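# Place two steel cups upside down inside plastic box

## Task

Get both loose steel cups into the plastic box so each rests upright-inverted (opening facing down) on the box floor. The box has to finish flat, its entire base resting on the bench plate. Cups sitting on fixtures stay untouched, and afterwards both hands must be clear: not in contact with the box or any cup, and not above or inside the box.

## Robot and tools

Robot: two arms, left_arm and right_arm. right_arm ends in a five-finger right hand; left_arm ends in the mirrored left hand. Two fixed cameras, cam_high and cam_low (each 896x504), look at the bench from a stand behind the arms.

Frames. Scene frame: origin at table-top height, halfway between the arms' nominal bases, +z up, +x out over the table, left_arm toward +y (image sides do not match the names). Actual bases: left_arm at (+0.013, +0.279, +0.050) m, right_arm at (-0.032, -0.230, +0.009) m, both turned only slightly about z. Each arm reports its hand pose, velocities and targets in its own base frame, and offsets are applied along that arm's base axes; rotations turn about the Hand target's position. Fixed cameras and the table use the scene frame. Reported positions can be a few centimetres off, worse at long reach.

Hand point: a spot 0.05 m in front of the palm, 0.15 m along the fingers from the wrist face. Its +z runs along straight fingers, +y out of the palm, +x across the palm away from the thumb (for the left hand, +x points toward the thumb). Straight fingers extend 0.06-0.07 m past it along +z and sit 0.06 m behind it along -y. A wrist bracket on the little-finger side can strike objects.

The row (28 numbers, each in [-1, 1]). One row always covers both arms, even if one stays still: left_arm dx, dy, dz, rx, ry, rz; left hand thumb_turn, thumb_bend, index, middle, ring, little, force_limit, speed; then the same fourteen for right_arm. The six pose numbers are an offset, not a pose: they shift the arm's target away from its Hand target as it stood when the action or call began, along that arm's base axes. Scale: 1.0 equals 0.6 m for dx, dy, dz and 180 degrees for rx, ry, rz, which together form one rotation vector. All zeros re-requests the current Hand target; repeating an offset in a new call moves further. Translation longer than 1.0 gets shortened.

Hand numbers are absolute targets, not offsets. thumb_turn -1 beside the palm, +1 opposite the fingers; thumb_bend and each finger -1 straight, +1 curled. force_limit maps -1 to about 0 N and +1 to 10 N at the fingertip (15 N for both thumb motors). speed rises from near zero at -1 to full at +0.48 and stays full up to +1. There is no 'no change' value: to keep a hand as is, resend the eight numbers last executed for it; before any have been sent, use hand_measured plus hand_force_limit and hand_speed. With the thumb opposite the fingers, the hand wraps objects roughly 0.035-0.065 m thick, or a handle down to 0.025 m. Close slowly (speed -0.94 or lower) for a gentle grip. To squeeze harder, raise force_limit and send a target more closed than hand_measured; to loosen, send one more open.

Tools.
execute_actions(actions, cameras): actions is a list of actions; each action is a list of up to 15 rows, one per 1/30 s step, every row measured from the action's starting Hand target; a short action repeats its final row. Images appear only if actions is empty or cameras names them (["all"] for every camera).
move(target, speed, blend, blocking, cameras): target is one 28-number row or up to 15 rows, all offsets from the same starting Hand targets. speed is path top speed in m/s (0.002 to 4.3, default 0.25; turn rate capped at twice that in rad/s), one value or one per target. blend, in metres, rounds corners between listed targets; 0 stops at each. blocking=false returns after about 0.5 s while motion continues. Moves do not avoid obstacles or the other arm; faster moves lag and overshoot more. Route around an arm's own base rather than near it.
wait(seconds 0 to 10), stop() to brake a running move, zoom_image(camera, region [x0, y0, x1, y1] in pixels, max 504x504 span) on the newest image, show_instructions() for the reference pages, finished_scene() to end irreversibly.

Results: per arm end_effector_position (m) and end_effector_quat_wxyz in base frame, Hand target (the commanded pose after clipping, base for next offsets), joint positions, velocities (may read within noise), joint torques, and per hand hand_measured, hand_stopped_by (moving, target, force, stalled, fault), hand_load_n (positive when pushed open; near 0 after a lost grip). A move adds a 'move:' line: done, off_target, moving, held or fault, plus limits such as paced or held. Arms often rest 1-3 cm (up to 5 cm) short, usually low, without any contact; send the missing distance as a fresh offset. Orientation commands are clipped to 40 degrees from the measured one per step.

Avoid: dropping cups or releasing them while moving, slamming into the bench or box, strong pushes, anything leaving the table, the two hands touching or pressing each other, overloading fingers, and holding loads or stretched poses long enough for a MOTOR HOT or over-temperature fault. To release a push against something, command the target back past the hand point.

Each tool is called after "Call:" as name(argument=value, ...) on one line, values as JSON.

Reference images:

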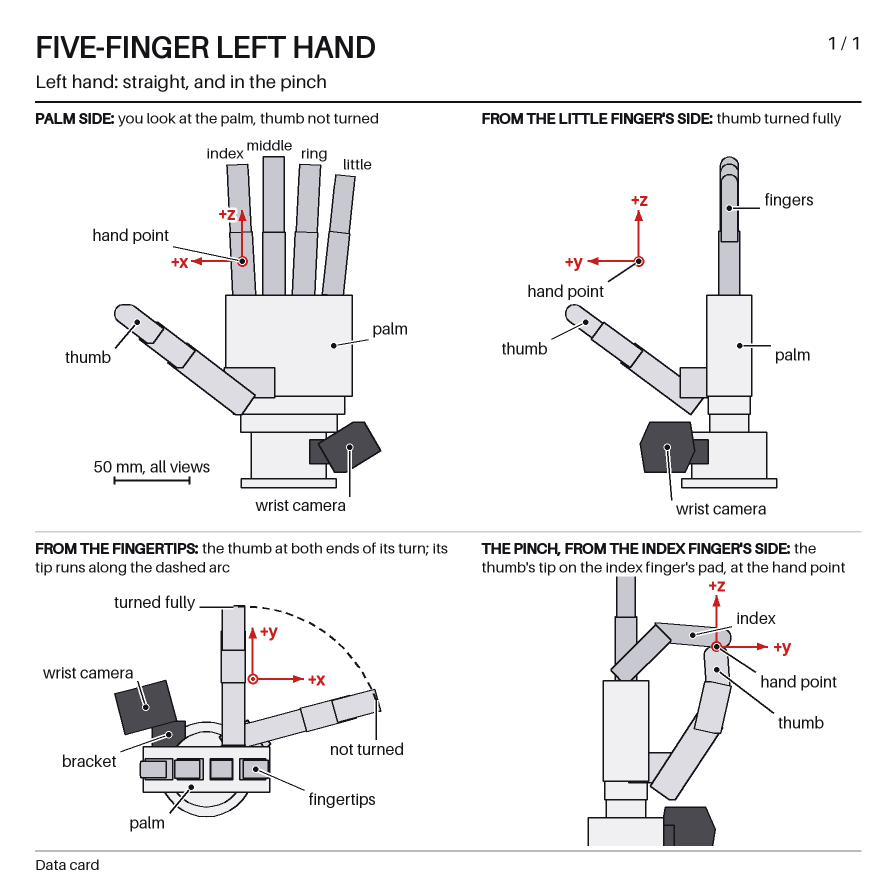

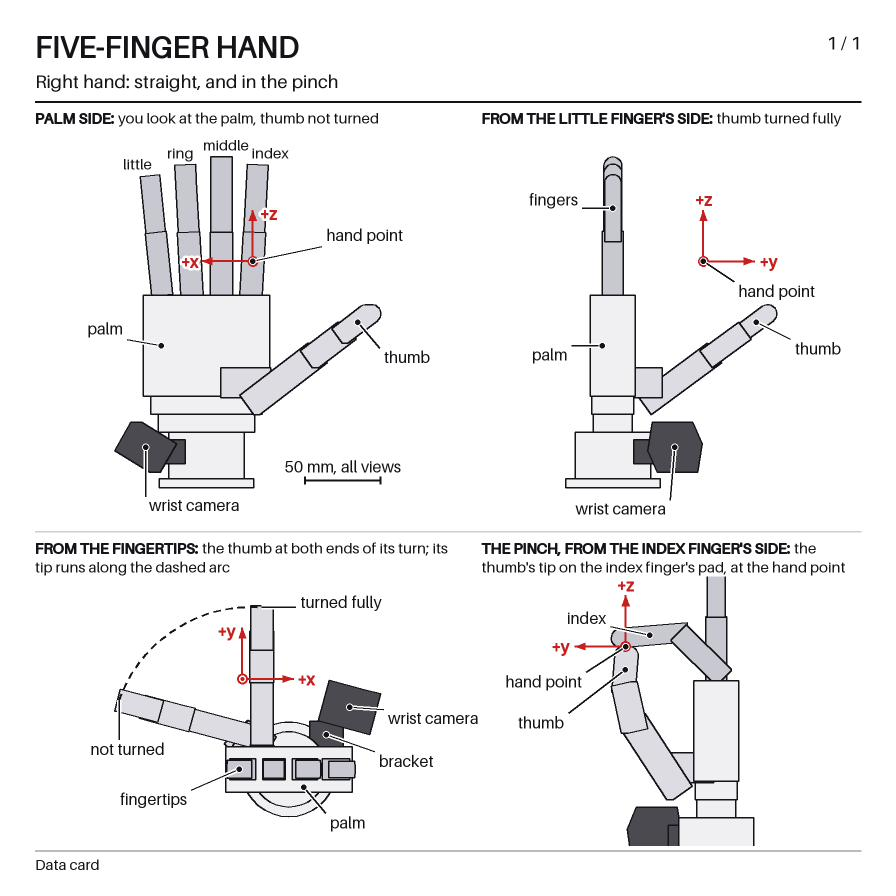

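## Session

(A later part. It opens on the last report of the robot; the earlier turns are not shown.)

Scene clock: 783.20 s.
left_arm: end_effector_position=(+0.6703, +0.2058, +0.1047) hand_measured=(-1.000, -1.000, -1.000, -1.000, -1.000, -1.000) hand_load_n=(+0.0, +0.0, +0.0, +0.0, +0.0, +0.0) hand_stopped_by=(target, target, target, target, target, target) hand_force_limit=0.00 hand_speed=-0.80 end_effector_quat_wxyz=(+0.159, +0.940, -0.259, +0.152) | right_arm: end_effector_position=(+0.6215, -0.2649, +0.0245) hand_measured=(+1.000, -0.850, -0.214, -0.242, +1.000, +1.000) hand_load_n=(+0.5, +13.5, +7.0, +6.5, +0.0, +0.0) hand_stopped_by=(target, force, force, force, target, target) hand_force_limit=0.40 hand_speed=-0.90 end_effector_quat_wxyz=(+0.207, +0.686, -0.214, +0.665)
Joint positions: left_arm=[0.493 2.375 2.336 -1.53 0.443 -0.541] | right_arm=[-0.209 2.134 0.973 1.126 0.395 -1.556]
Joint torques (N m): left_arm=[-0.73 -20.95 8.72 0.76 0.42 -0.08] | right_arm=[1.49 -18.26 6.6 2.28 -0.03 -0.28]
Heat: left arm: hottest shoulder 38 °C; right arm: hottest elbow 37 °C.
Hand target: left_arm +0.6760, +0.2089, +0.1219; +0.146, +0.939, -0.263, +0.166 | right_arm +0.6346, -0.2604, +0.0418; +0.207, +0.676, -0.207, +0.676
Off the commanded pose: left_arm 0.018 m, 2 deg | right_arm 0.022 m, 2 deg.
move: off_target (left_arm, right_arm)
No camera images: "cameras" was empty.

Call:
execute_actions(actions=[[[0,0,0,0,0,0,-1,-1,-1,-1,-1,-1,0,-0.8,0,0,0,0,0,0,1,-1,-0.4,-0.4,1,1,0.4,-0.92]]], cameras=[])

Call:
wait(seconds=1.5, cameras=["all"])

Call:
zoom_image(camera="cam_low", region=[120, 290, 260, 400])

Call:
zoom_image(camera="cam_high", region=[240, 220, 380, 330])

Scene clock: 791.47 s.
left_arm: end_effector_position=(+0.6703, +0.2058, +0.1047) hand_measured=(-1.000, -1.000, -1.000, -1.000, -1.000, -1.000) hand_load_n=(+0.0, +0.0, +0.0, +0.0, +0.0, +0.0) hand_stopped_by=(target, target, target, target, target, target) hand_force_limit=0.00 hand_speed=-0.80 end_effector_quat_wxyz=(+0.159, +0.940, -0.259, +0.152) | right_arm: end_effector_position=(+0.6214, -0.2651, +0.0249) hand_measured=(+1.000, -1.000, -0.400, -0.400, +1.000, +1.000) hand_load_n=(+0.5, +0.0, +0.0, +0.0, +0.0, +0.0) hand_stopped_by=(target, target, target, target, target, target) hand_force_limit=0.40 hand_speed=-0.92 end_effector_quat_wxyz=(+0.209, +0.686, -0.212, +0.664)
Joint positions: left_arm=[0.493 2.375 2.336 -1.53 0.443 -0.541] | right_arm=[-0.209 2.134 0.973 1.126 0.395 -1.563]
Joint torques (N m): left_arm=[-1.61 -21.19 8.75 0.46 0.42 -0.02] | right_arm=[1.49 -18.26 6.57 2.33 -0.03 -0.22]
Heat: left arm: hottest shoulder 38 °C; right arm: hottest elbow 36 °C.
Hand target: left_arm +0.6760, +0.2089, +0.1219; +0.146, +0.939, -0.263, +0.166 | right_arm +0.6346, -0.2604, +0.0418; +0.207, +0.676, -0.207, +0.676
Off the commanded pose: left_arm 0.018 m, 2 deg | right_arm 0.022 m, 2 deg.
No camera images: "cameras" was empty.

Scene clock: 792.97 s.
left_arm: end_effector_position=(+0.6703, +0.2058, +0.1047) hand_measured=(-1.000, -1.000, -1.000, -1.000, -1.000, -1.000) hand_load_n=(+0.0, +0.0, +0.0, +0.0, +0.0, +0.0) hand_stopped_by=(target, target, target, target, target, target) hand_force_limit=0.00 hand_speed=-0.80 end_effector_quat_wxyz=(+0.159, +0.940, -0.259, +0.152) | right_arm: end_effector_position=(+0.6214, -0.2651, +0.0249) hand_measured=(+1.000, -1.000, -0.400, -0.400, +1.000, +1.000) hand_load_n=(+0.5, +0.0, +0.0, +0.0, +0.0, +0.0) hand_stopped_by=(target, target, target, target, target, target) hand_force_limit=0.40 hand_speed=-0.92 end_effector_quat_wxyz=(+0.209, +0.686, -0.212, +0.664)
Joint positions: left_arm=[0.493 2.375 2.336 -1.53 0.443 -0.541] | right_arm=[-0.209 2.134 0.973 1.126 0.395 -1.563]
Joint torques (N m): left_arm=[-0.62 -21.71 8.59 0.43 0.41 -0.07] | right_arm=[1.61 -18.26 6.61 2.3 -0.03 -0.22]
Heat: left arm: hottest shoulder 38 °C; right arm: hottest elbow 36 °C.
Hand target: left_arm +0.6760, +0.2089, +0.1219; +0.146, +0.939, -0.263, +0.166 | right_arm +0.6346, -0.2604, +0.0418; +0.207, +0.676, -0.207, +0.676
Off the commanded pose: left_arm 0.018 m, 2 deg | right_arm 0.022 m, 2 deg.
wait: 1.50 s; at rest by 0.17 s

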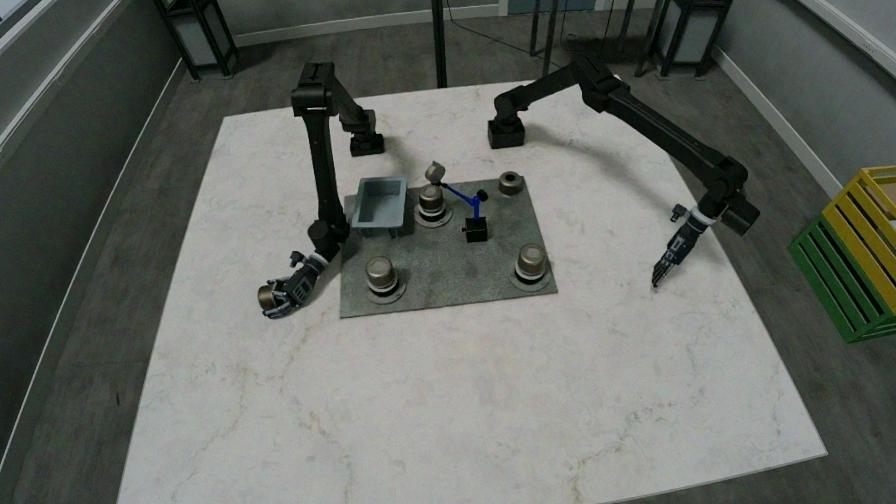

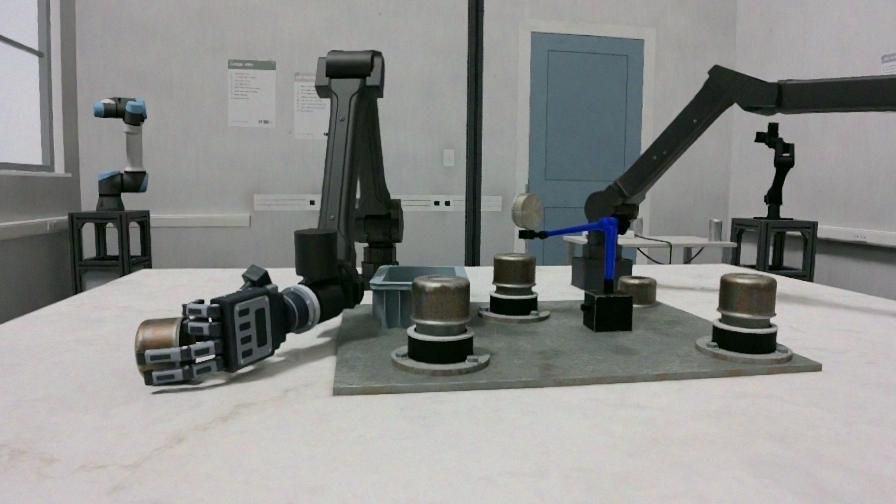

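Scaled by 3.600 from the camera's 896x504 image, which has a finer 1280x720 frame.

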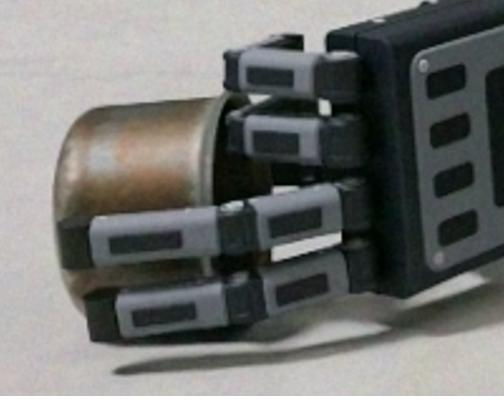

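Scaled by 3.600 from the camera's 896x504 image, which has a finer 1280x720 frame.

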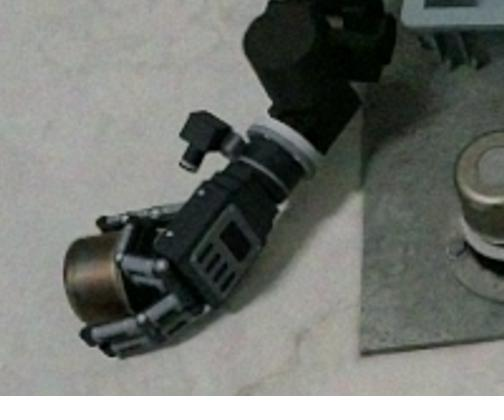

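Call:
move(target=[0,0,0,0,0,0,-1,-1,-1,-1,-1,-1,0,-0.8,-0.03,0,0.0,0,0,0,1,-1,-0.8,-0.8,1,1,0.4,-0.6], cameras=["all"], speed=0.05)

Call:
zoom_image(camera="cam_low", region=[120, 290, 260, 400])

Call:
zoom_image(camera="cam_high", region=[240, 220, 380, 330])

Scene clock: 808.37 s.
left_arm: end_effector_position=(+0.6703, +0.2058, +0.1047) hand_measured=(-1.000, -1.000, -1.000, -1.000, -1.000, -1.000) hand_load_n=(+0.0, +0.0, +0.0, +0.0, +0.0, +0.0) hand_stopped_by=(target, target, target, target, target, target) hand_force_limit=0.00 hand_speed=-0.80 end_effector_quat_wxyz=(+0.159, +0.940, -0.259, +0.152) | right_arm: end_effector_position=(+0.6120, -0.2626, +0.0215) hand_measured=(+1.000, -1.000, -0.800, -0.800, +1.000, +1.000) hand_load_n=(+0.0, +0.0, +0.0, +0.0, +0.0, +0.0) hand_stopped_by=(target, target, target, target, target, target) hand_force_limit=0.40 hand_speed=-0.60 end_effector_quat_wxyz=(+0.208, +0.690, -0.210, +0.661)
Joint positions: left_arm=[0.493 2.375 2.336 -1.53 0.443 -0.541] | right_arm=[-0.209 2.126 0.944 1.139 0.391 -1.564]
Joint torques (N m): left_arm=[-1.08 -21.83 8.69 0.35 0.43 -0.04] | right_arm=[0.91 -18.73 4.45 3.32 -0.16 -0.21]
Heat: left arm: hottest shoulder 38 °C; right arm: hottest elbow 36 °C.
Hand target: left_arm +0.6760, +0.2089, +0.1219; +0.146, +0.939, -0.263, +0.166 | right_arm +0.6167, -0.2605, +0.0420; +0.207, +0.676, -0.207, +0.676
Off the commanded pose: left_arm 0.018 m, 2 deg | right_arm 0.021 m, 2 deg.
move: off_target (left_arm, right_arm)

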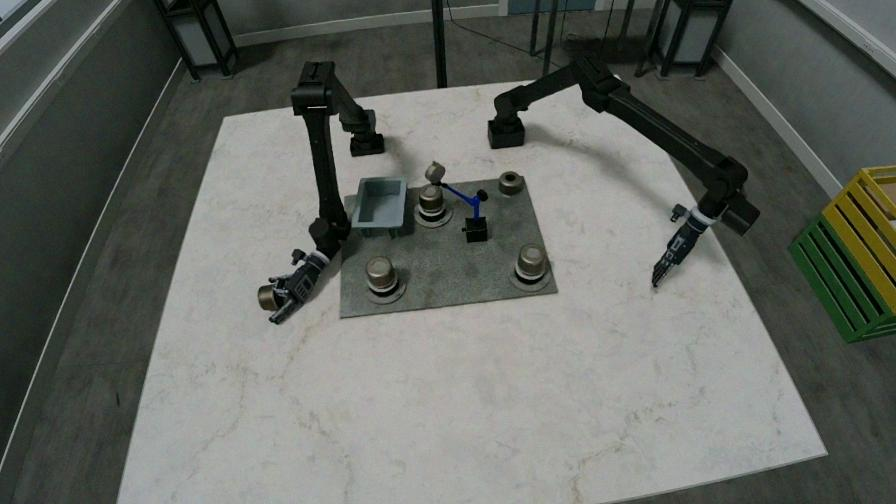

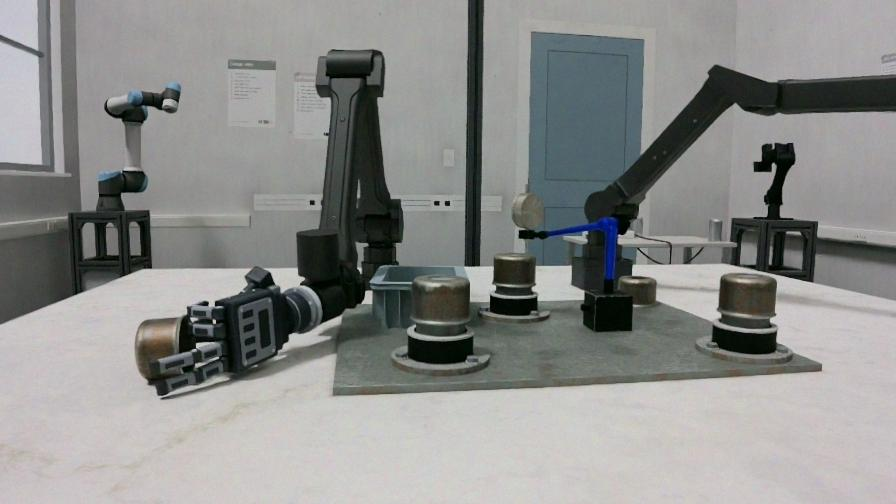

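Scaled by 3.600 from the camera's 896x504 image, which has a finer 1280x720 frame.

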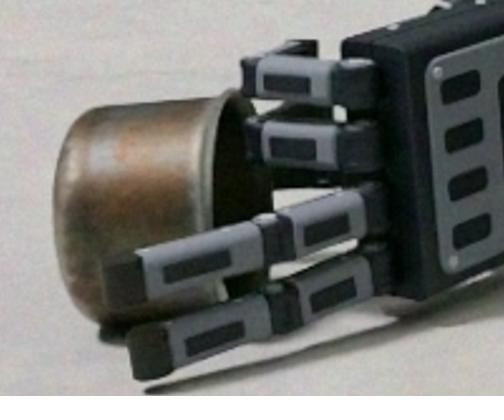

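Scaled by 3.600 from the camera's 896x504 image, which has a finer 1280x720 frame.

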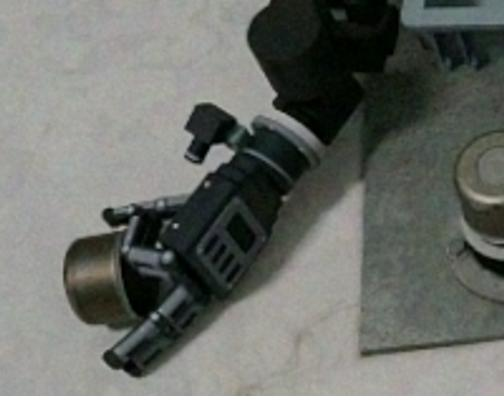

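Call:
move(target=[[0,0,0,0,0,0,-1,-1,-1,-1,-1,-1,0,-0.8,0,0.03,0.01,0,0,0,1,-1,-0.8,-0.8,1,1,0.4,-0.6],[0,0,0,0,0,0,-1,-1,-1,-1,-1,-1,0,-0.8,0,0.03,0.22,0,0,0,1,-1,-0.8,-0.8,1,1,0.4,-0.6]], cameras=["all"], speed=0.12, blend=0.01)

Call:
zoom_image(camera="cam_low", region=[100, 200, 300, 400])

Call:
zoom_image(camera="cam_high", region=[220, 220, 360, 330])

Scene clock: 815.93 s.
left_arm: end_effector_position=(+0.6703, +0.2058, +0.1047) hand_measured=(-1.000, -1.000, -1.000, -1.000, -1.000, -1.000) hand_load_n=(+0.0, +0.0, -0.5, -0.5, +0.0, +0.0) hand_stopped_by=(target, target, target, target, target, target) hand_force_limit=0.00 hand_speed=-0.80 end_effector_quat_wxyz=(+0.159, +0.940, -0.259, +0.152) | right_arm: end_effector_position=(+0.6099, -0.2454, +0.1607) hand_measured=(+1.000, -1.000, -0.800, -0.800, +1.000, +1.000) hand_load_n=(+0.0, +0.0, +0.0, +0.0, +0.0, +0.0) hand_stopped_by=(target, target, target, target, target, target) hand_force_limit=0.40 hand_speed=-0.60 end_effector_quat_wxyz=(+0.207, +0.681, -0.210, +0.670)
Joint positions: left_arm=[0.493 2.375 2.336 -1.53 0.443 -0.541] | right_arm=[-0.176 1.785 0.922 0.845 0.421 -1.564]
Joint torques (N m): left_arm=[-1.38 -21.66 8.59 0.58 0.45 -0.08] | right_arm=[1.2 -15.91 8.34 1.89 0.04 -0.2]
Heat: left arm: hottest shoulder 38 °C; right arm: hottest elbow 35 °C.
Hand target: left_arm +0.6760, +0.2089, +0.1219; +0.146, +0.939, -0.263, +0.166 | right_arm +0.6167, -0.2423, +0.1739; +0.206, +0.676, -0.206, +0.677
Off the commanded pose: left_arm 0.018 m, 2 deg | right_arm 0.015 m, 1 deg.
move: off_target (left_arm, right_arm); blend cut to 0.0095 m at target 1

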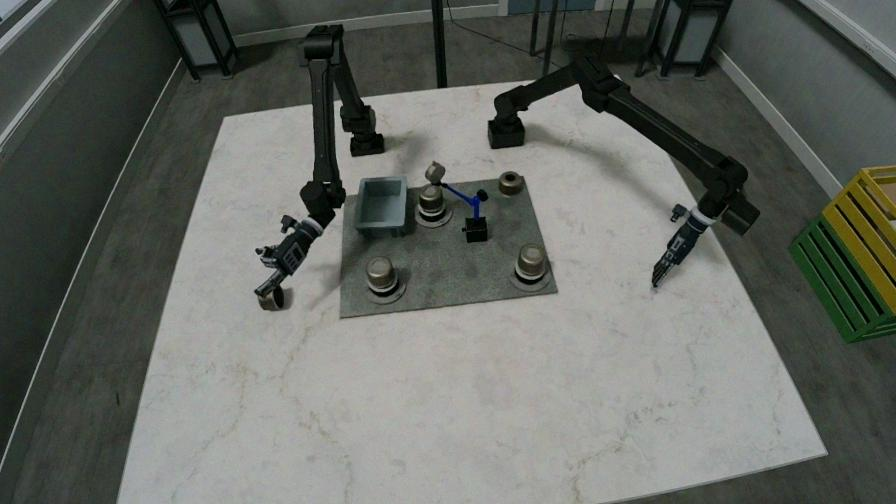

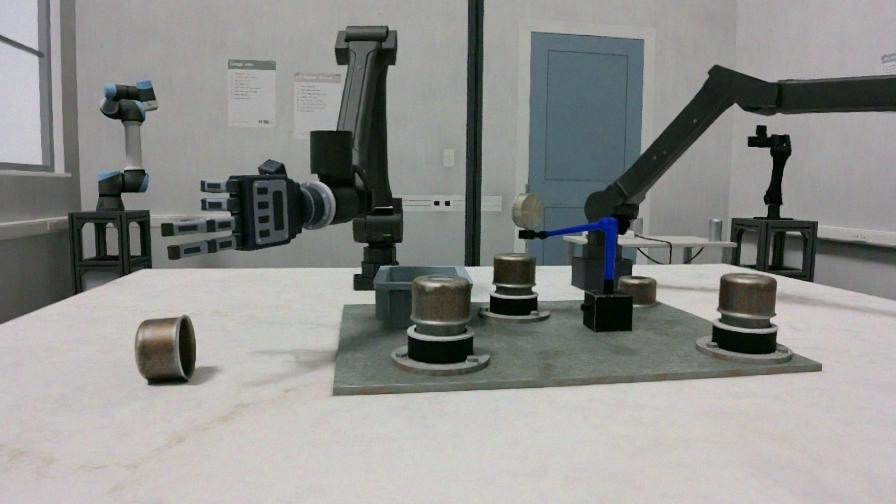

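Scaled by 2.520 from the camera's 896x504 image, which has a finer 1280x720 frame.

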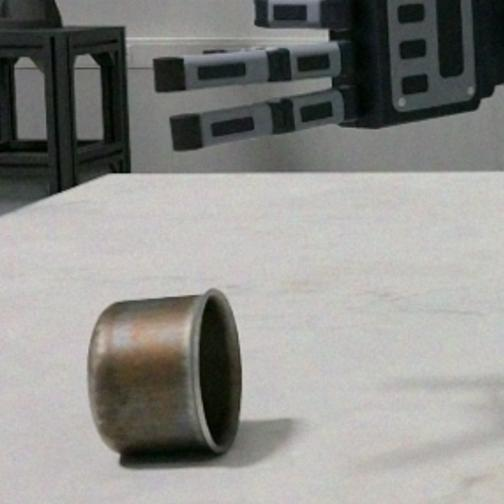

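Scaled by 3.600 from the camera's 896x504 image, which has a finer 1280x720 frame.

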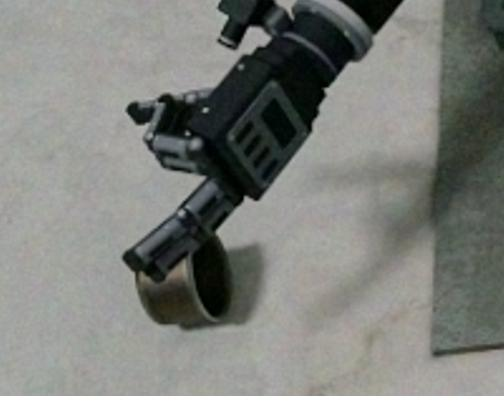

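Call:
zoom_image(camera="cam_high", region=[330, 150, 450, 270])

Call:
zoom_image(camera="cam_low", region=[330, 240, 560, 400])

Scaled by 4.200 from the camera's 896x504 image, which has a finer 1280x720 frame.

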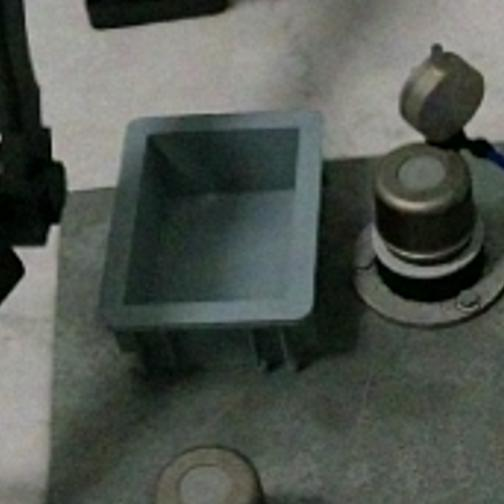

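Scaled by 2.191 from the camera's 896x504 image, which has a finer 1280x720 frame.

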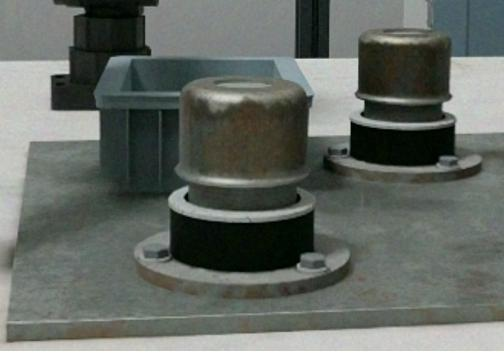

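Call:
move(target=[0,0,0,0,0,0,-1,-1,-1,-1,-1,-1,0,-0.8,-0.035,-0.04,0,0.5,0,0,1,-1,-0.6,-0.6,1,1,0.4,-0.6], cameras=["all"], speed=0.25)

Scene clock: 840.17 s.
left_arm: end_effector_position=(+0.6703, +0.2058, +0.1047) hand_measured=(-1.000, -1.000, -1.000, -1.000, -1.000, -1.000) hand_load_n=(+0.0, +0.0, +0.0, +0.0, +0.0, +0.0) hand_stopped_by=(target, target, target, target, target, target) hand_force_limit=0.00 hand_speed=-0.80 end_effector_quat_wxyz=(+0.159, +0.940, -0.259, +0.152) | right_arm: end_effector_position=(+0.5839, -0.2551, +0.1609) hand_measured=(+1.000, -1.000, -0.600, -0.600, +1.000, +1.000) hand_load_n=(+0.0, +0.0, +0.0, +0.0, +0.0, +0.0) hand_stopped_by=(target, target, target, target, target, target) hand_force_limit=0.40 hand_speed=-0.60 end_effector_quat_wxyz=(-0.329, +0.629, -0.625, +0.324)
Joint positions: left_arm=[0.493 2.375 2.336 -1.53 0.443 -0.541] | right_arm=[-0.558 1.669 1.317 -0.341 -0.456 -0.348]
Joint torques (N m): left_arm=[-1.44 -22.36 8.77 0.66 0.41 0.02] | right_arm=[0.15 -15.03 13.09 1.58 -0.41 -0.02]
Heat: left arm: hottest shoulder 38 °C; right arm: hottest elbow 36 °C.
Hand target: left_arm +0.6760, +0.2089, +0.1219; +0.146, +0.939, -0.263, +0.166 | right_arm +0.5957, -0.2664, +0.1740; -0.332, +0.624, -0.624, +0.332
Off the commanded pose: left_arm 0.018 m, 2 deg | right_arm 0.021 m, 1 deg.
move: off_target (left_arm, right_arm)

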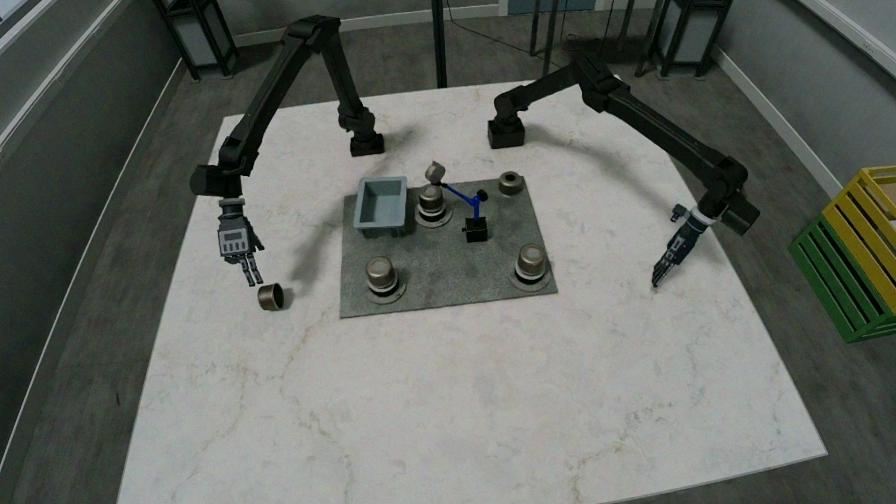

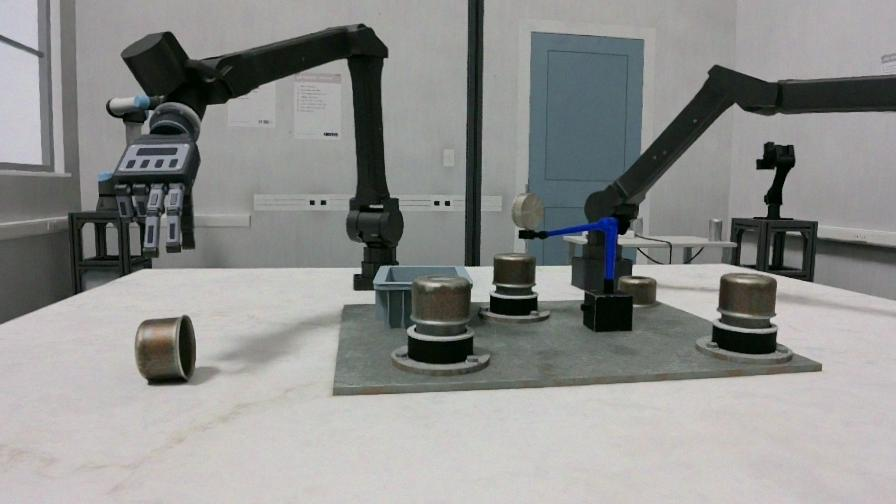

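Call:
zoom_image(camera="cam_high", region=[200, 200, 320, 320])

Call:
zoom_image(camera="cam_low", region=[100, 130, 260, 400])

Scaled by 4.200 from the camera's 896x504 image, which has a finer 1280x720 frame.

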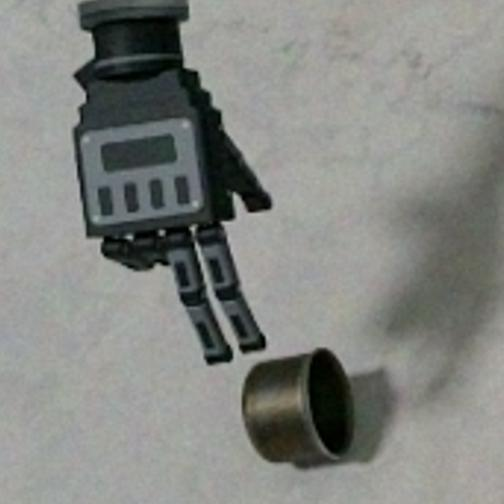

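Scaled by 1.867 from the camera's 896x504 image, which has a finer 1280x720 frame.

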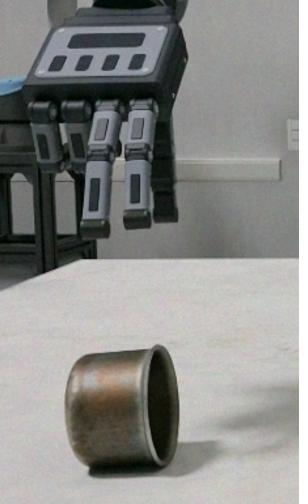

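Call:
move(target=[0,0,0,0,0,0,-1,-1,-1,-1,-1,-1,0,-0.8,0.0433,-0.03,-0.117,0,0,0,1,-1,-0.6,-0.6,1,1,0.4,-0.6], cameras=["all"], speed=0.15)

Call:
zoom_image(camera="cam_high", region=[200, 220, 320, 340])

Call:
zoom_image(camera="cam_low", region=[90, 200, 290, 400])

Scene clock: 874.70 s.
left_arm: end_effector_position=(+0.6703, +0.2058, +0.1047) hand_measured=(-1.000, -1.000, -1.000, -1.000, -1.000, -1.000) hand_load_n=(+0.0, +0.0, +0.0, +0.0, +0.0, +0.0) hand_stopped_by=(target, target, target, target, target, target) hand_force_limit=0.00 hand_speed=-0.80 end_effector_quat_wxyz=(+0.159, +0.940, -0.259, +0.152) | right_arm: end_effector_position=(+0.6056, -0.2682, +0.0839) hand_measured=(+1.000, -1.000, -0.600, -0.600, +1.000, +1.000) hand_load_n=(+0.0, +0.0, +0.0, -0.5, +0.0, +0.0) hand_stopped_by=(target, target, target, target, target, target) hand_force_limit=0.40 hand_speed=-0.60 end_effector_quat_wxyz=(-0.326, +0.631, -0.633, +0.308)
Joint positions: left_arm=[0.493 2.375 2.336 -1.53 0.443 -0.541] | right_arm=[-0.558 1.825 1.325 -0.229 -0.458 -0.348]
Joint torques (N m): left_arm=[-1.79 -22.42 8.76 0.4 0.41 -0.03] | right_arm=[0.03 -17.14 12.07 2.73 -0.39 -0.03]
Heat: left arm: hottest shoulder 38 °C; right arm: hottest elbow 38 °C.
Hand target: left_arm +0.6760, +0.2089, +0.1219; +0.146, +0.939, -0.263, +0.166 | right_arm +0.6217, -0.2844, +0.1038; -0.332, +0.624, -0.624, +0.333
Off the commanded pose: left_arm 0.018 m, 2 deg | right_arm 0.030 m, 3 deg.
move: off_target (left_arm, right_arm)

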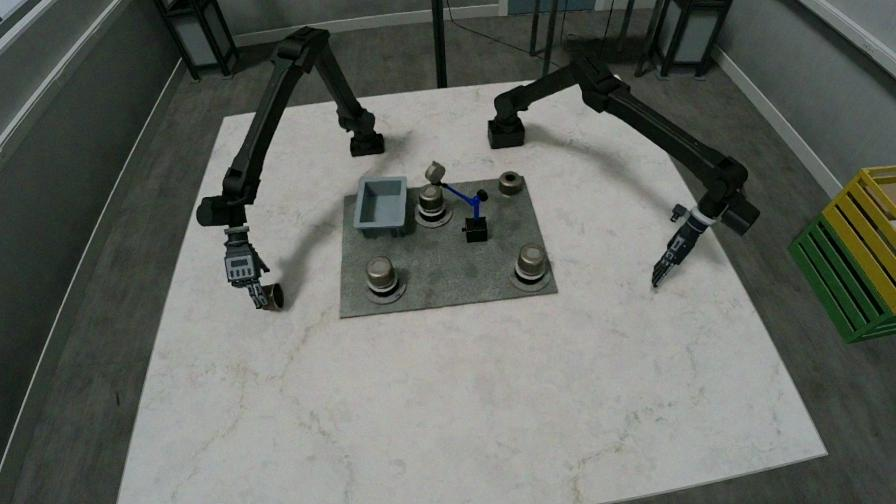

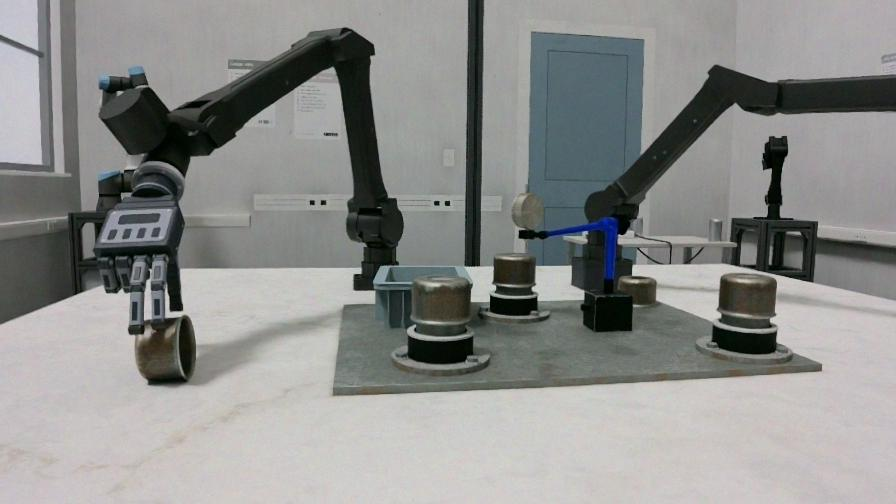

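Scaled by 4.200 from the camera's 896x504 image, which has a finer 1280x720 frame.

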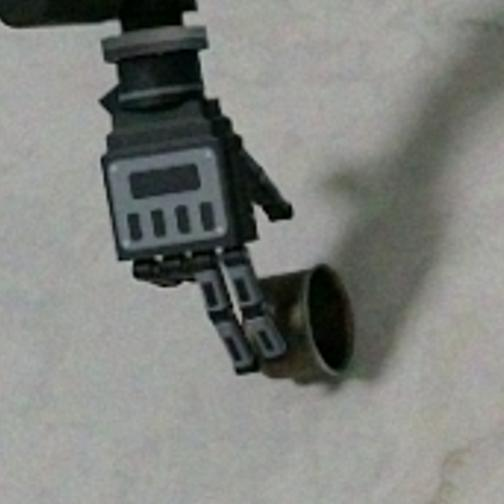

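Scaled by 2.520 from the camera's 896x504 image, which has a finer 1280x720 frame.

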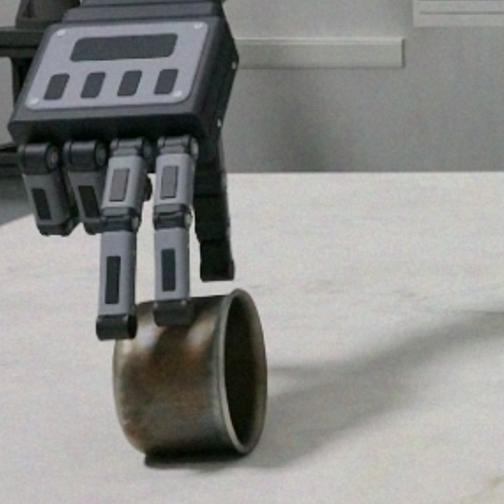

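Call:
move(target=[0,0,0,0,0,0,-1,-1,-1,-1,-1,-1,0,-0.8,0.0083,-0.0225,-0.04,0,0,0,1,-1,-0.6,-0.6,1,1,0.4,-0.6], cameras=["all"], speed=0.1)

Call:
zoom_image(camera="cam_high", region=[200, 220, 320, 340])

Call:
zoom_image(camera="cam_low", region=[90, 250, 240, 400])

Scene clock: 899.27 s.
left_arm: end_effector_position=(+0.6703, +0.2058, +0.1047) hand_measured=(-1.000, -1.000, -1.000, -1.000, -1.000, -1.000) hand_load_n=(+0.0, +0.0, +0.0, +0.0, +0.0, +0.0) hand_stopped_by=(target, target, target, target, target, target) hand_force_limit=0.00 hand_speed=-0.80 end_effector_quat_wxyz=(+0.159, +0.940, -0.259, +0.152) | right_arm: end_effector_position=(+0.6118, -0.2796, +0.0662) hand_measured=(+1.000, -1.000, -0.600, -0.600, +1.000, +1.000) hand_load_n=(+0.0, +0.0, +0.0, +0.0, +0.0, +0.0) hand_stopped_by=(target, target, target, target, target, target) hand_force_limit=0.40 hand_speed=-0.60 end_effector_quat_wxyz=(-0.329, +0.628, -0.634, +0.310)
Joint positions: left_arm=[0.493 2.375 2.336 -1.53 0.443 -0.541] | right_arm=[-0.57 1.872 1.34 -0.193 -0.469 -0.348]
Joint torques (N m): left_arm=[-1.32 -21.36 8.58 0.39 0.43 -0.01] | right_arm=[-0.09 -17.03 11.97 2.78 -0.42 -0.14]
Heat: left arm: hottest shoulder 38 °C; right arm: hottest elbow 41 °C.
Hand target: left_arm +0.6760, +0.2089, +0.1219; +0.146, +0.939, -0.263, +0.166 | right_arm +0.6266, -0.2980, +0.0797; -0.332, +0.624, -0.624, +0.332
Off the commanded pose: left_arm 0.018 m, 2 deg | right_arm 0.027 m, 3 deg.
move: off_target (left_arm, right_arm)

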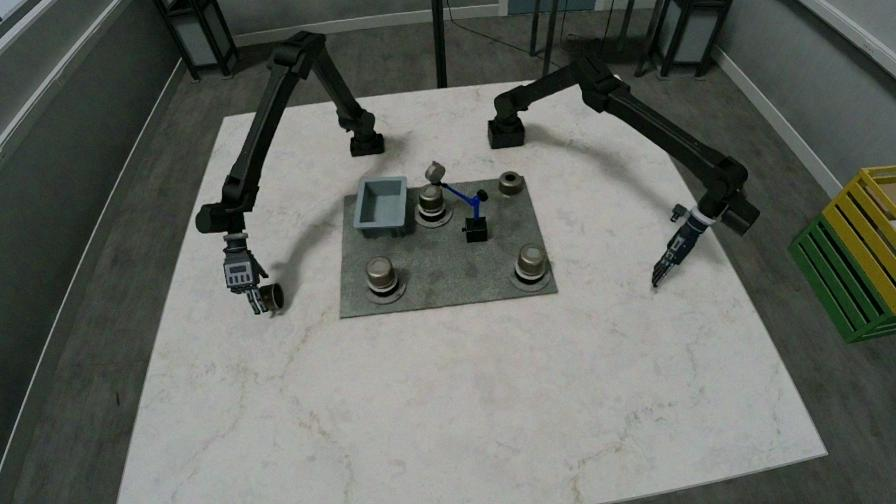

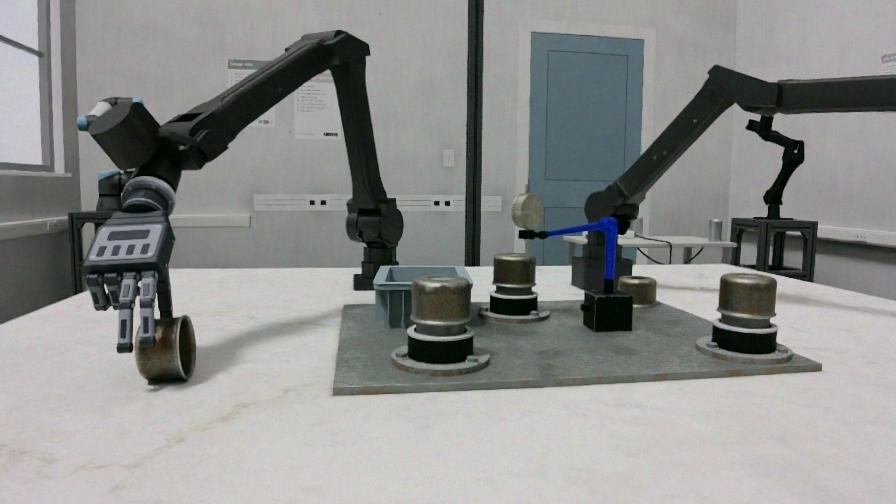

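Scaled by 4.200 from the camera's 896x504 image, which has a finer 1280x720 frame.

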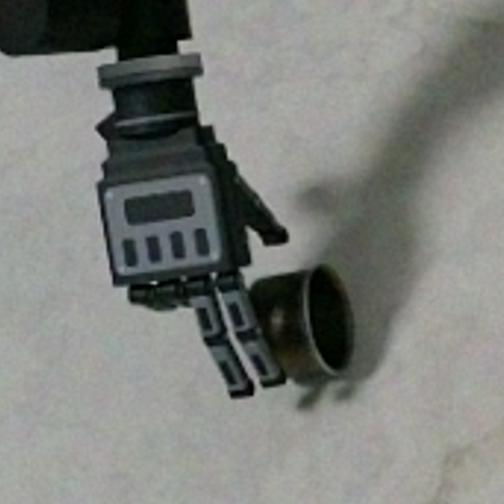

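Scaled by 3.360 from the camera's 896x504 image, which has a finer 1280x720 frame.

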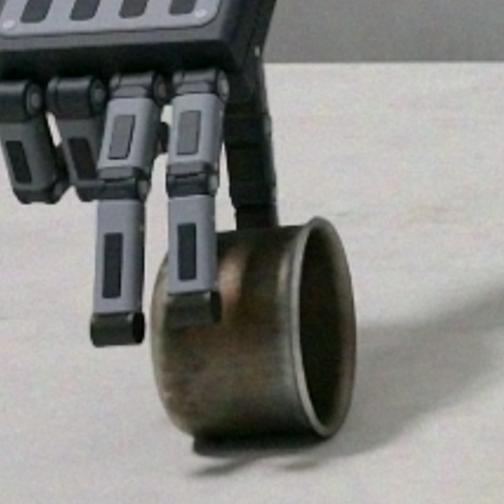

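Call:
move(target=[0,0,0,0,0,0,-1,-1,-1,-1,-1,-1,0,-0.8,0.0,0.0,-0.043,0,0,0,1,-1,-0.6,-0.6,1,1,0.4,-0.6], cameras=["all"], speed=0.08)

Call:
zoom_image(camera="cam_high", region=[200, 220, 320, 340])

Call:
zoom_image(camera="cam_low", region=[90, 250, 240, 400])

Scene clock: 920.07 s.
left_arm: end_effector_position=(+0.6703, +0.2058, +0.1047) hand_measured=(-1.000, -1.000, -1.000, -1.000, -1.000, -1.000) hand_load_n=(+0.0, +0.0, +0.0, +0.0, +0.0, +0.0) hand_stopped_by=(target, target, target, target, target, target) hand_force_limit=0.00 hand_speed=-0.80 end_effector_quat_wxyz=(+0.159, +0.940, -0.259, +0.152) | right_arm: end_effector_position=(+0.6201, -0.2848, +0.0523) hand_measured=(+1.000, -1.000, -0.600, -0.600, +1.000, +1.000) hand_load_n=(+0.0, +0.0, +0.0, +0.0, +0.0, +0.0) hand_stopped_by=(target, target, target, target, target, target) hand_force_limit=0.40 hand_speed=-0.60 end_effector_quat_wxyz=(-0.331, +0.627, -0.628, +0.320)
Joint positions: left_arm=[0.493 2.375 2.336 -1.53 0.443 -0.541] | right_arm=[-0.57 1.906 1.34 -0.135 -0.469 -0.348]
Joint torques (N m): left_arm=[-0.97 -21.48 8.53 0.55 0.44 -0.06] | right_arm=[-0.26 -17.32 9.84 2.74 -0.4 -0.14]
Heat: left arm: hottest shoulder 38 °C; right arm: hottest elbow 40 °C.
Hand target: left_arm +0.6760, +0.2089, +0.1219; +0.146, +0.939, -0.263, +0.166 | right_arm +0.6266, -0.2979, +0.0540; -0.332, +0.624, -0.624, +0.332
Off the commanded pose: left_arm 0.018 m, 2 deg | right_arm 0.015 m, 1 deg.
move: off_target (left_arm, right_arm)

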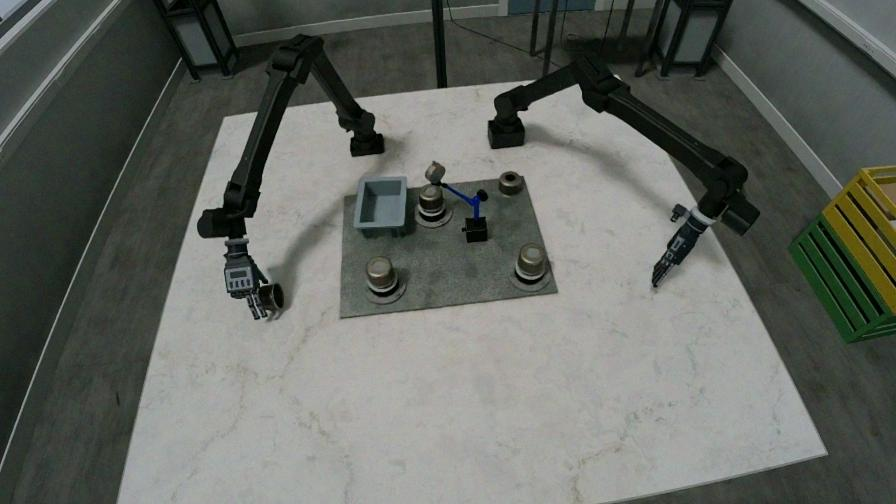

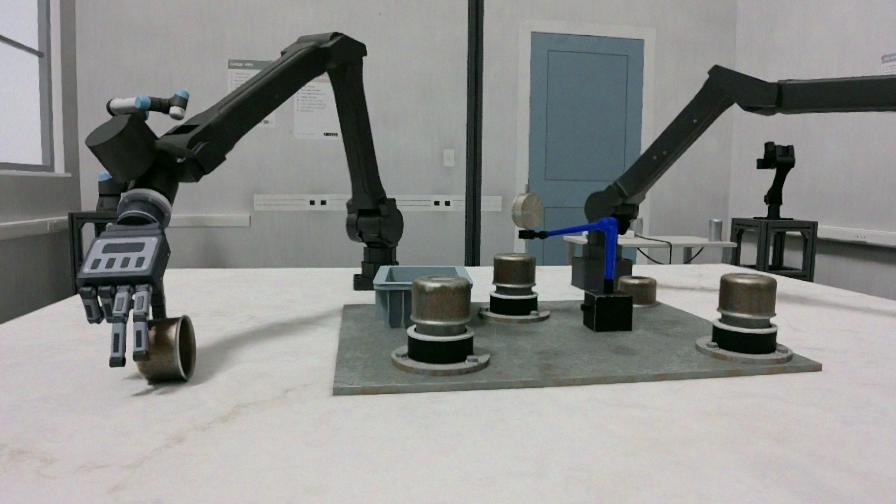

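Scaled by 4.200 from the camera's 896x504 image, which has a finer 1280x720 frame.

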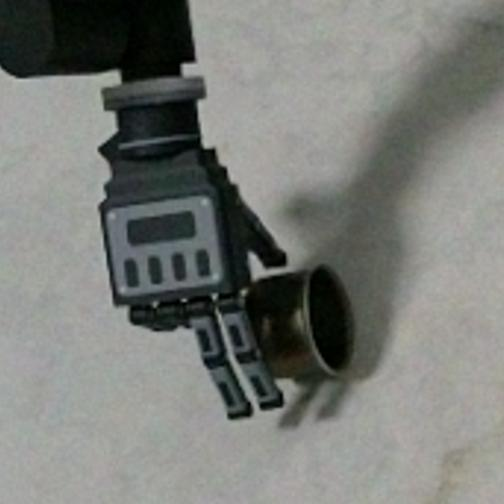

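Scaled by 3.360 from the camera's 896x504 image, which has a finer 1280x720 frame.

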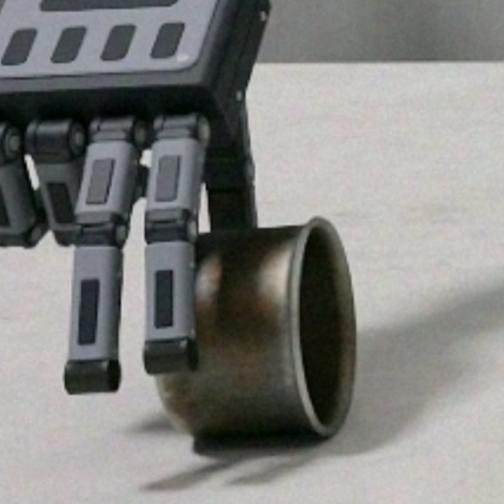

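Call:
move(target=[0,0,0,0,0,0,-1,-1,-1,-1,-1,-1,0,-0.8,-0.025,0.0167,-0.027,0,0,0,1,-1,-0.6,-0.6,1,1,0.4,-0.6], cameras=["all"], speed=0.08)

Call:
zoom_image(camera="cam_high", region=[200, 220, 320, 340])

Call:
zoom_image(camera="cam_low", region=[90, 250, 240, 400])

Scene clock: 927.87 s.
left_arm: end_effector_position=(+0.6703, +0.2058, +0.1047) hand_measured=(-1.000, -1.000, -1.000, -1.000, -1.000, -1.000) hand_load_n=(+0.0, +0.0, +0.0, +0.0, +0.0, +0.0) hand_stopped_by=(target, target, target, target, target, target) hand_force_limit=0.00 hand_speed=-0.80 end_effector_quat_wxyz=(+0.159, +0.940, -0.259, +0.152) | right_arm: end_effector_position=(+0.6096, -0.2781, +0.0338) hand_measured=(+1.000, -1.000, -0.600, -0.600, +1.000, +1.000) hand_load_n=(+0.0, +0.0, +0.0, +0.0, +0.0, +0.0) hand_stopped_by=(target, target, target, target, target, target) hand_force_limit=0.40 hand_speed=-0.60 end_effector_quat_wxyz=(-0.331, +0.627, -0.628, +0.321)
Joint positions: left_arm=[0.493 2.375 2.336 -1.53 0.443 -0.541] | right_arm=[-0.57 1.906 1.281 -0.074 -0.469 -0.348]
Joint torques (N m): left_arm=[-1.73 -20.95 8.81 0.57 0.4 -0.05] | right_arm=[-0.26 -18.08 8.23 2.77 -0.39 -0.14]
Heat: left arm: hottest shoulder 38 °C; right arm: hottest elbow 39 °C.
Hand target: left_arm +0.6760, +0.2089, +0.1219; +0.146, +0.939, -0.263, +0.166 | right_arm +0.6116, -0.2878, +0.0377; -0.332, +0.624, -0.624, +0.332
Off the commanded pose: left_arm 0.018 m, 2 deg | right_arm 0.011 m, 1 deg.
move: off_target (left_arm, right_arm)

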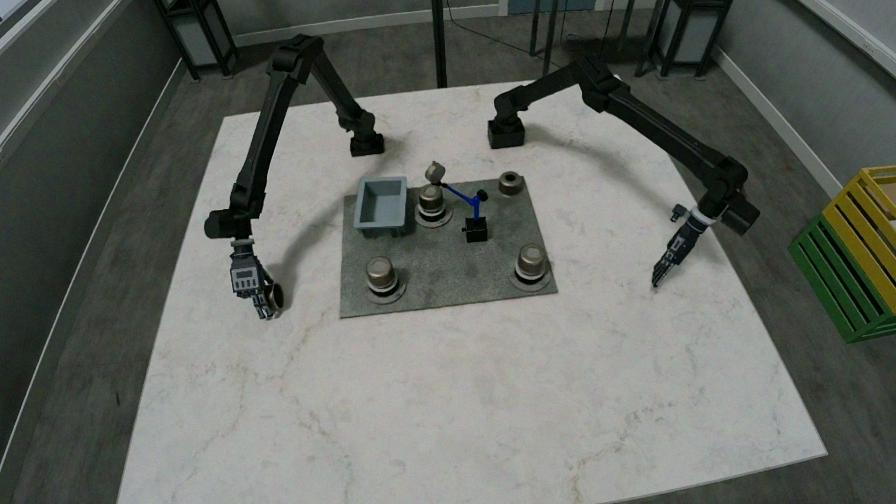

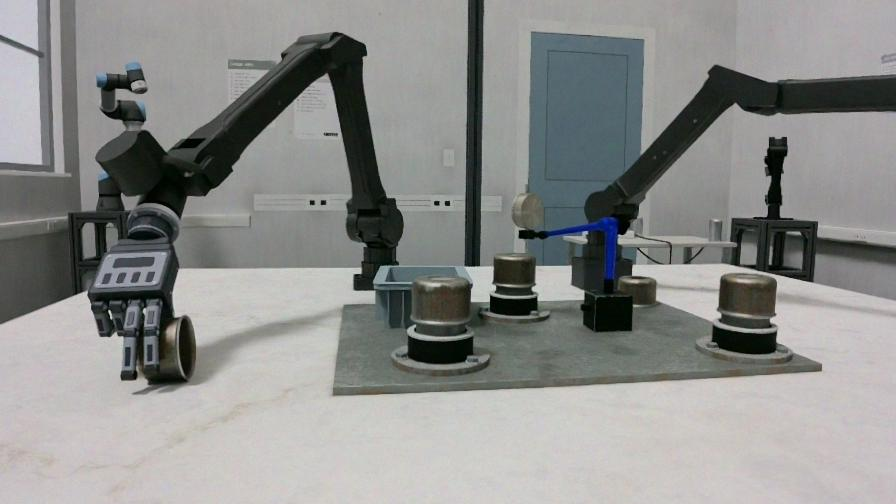

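Scaled by 4.200 from the camera's 896x504 image, which has a finer 1280x720 frame.

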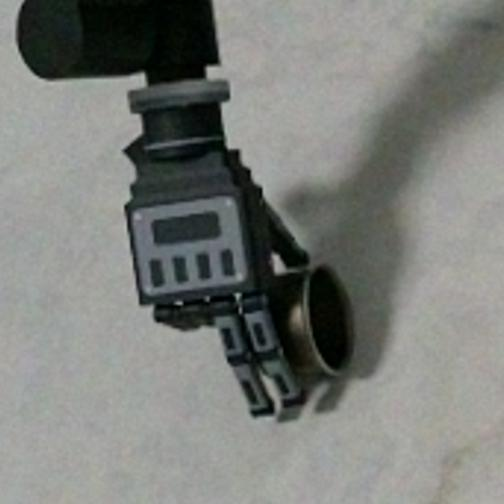

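Scaled by 3.360 from the camera's 896x504 image, which has a finer 1280x720 frame.

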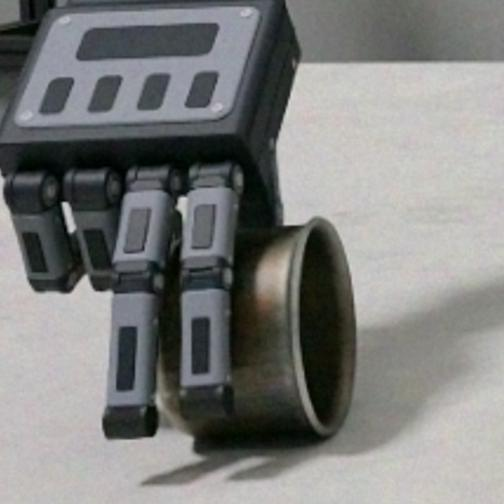

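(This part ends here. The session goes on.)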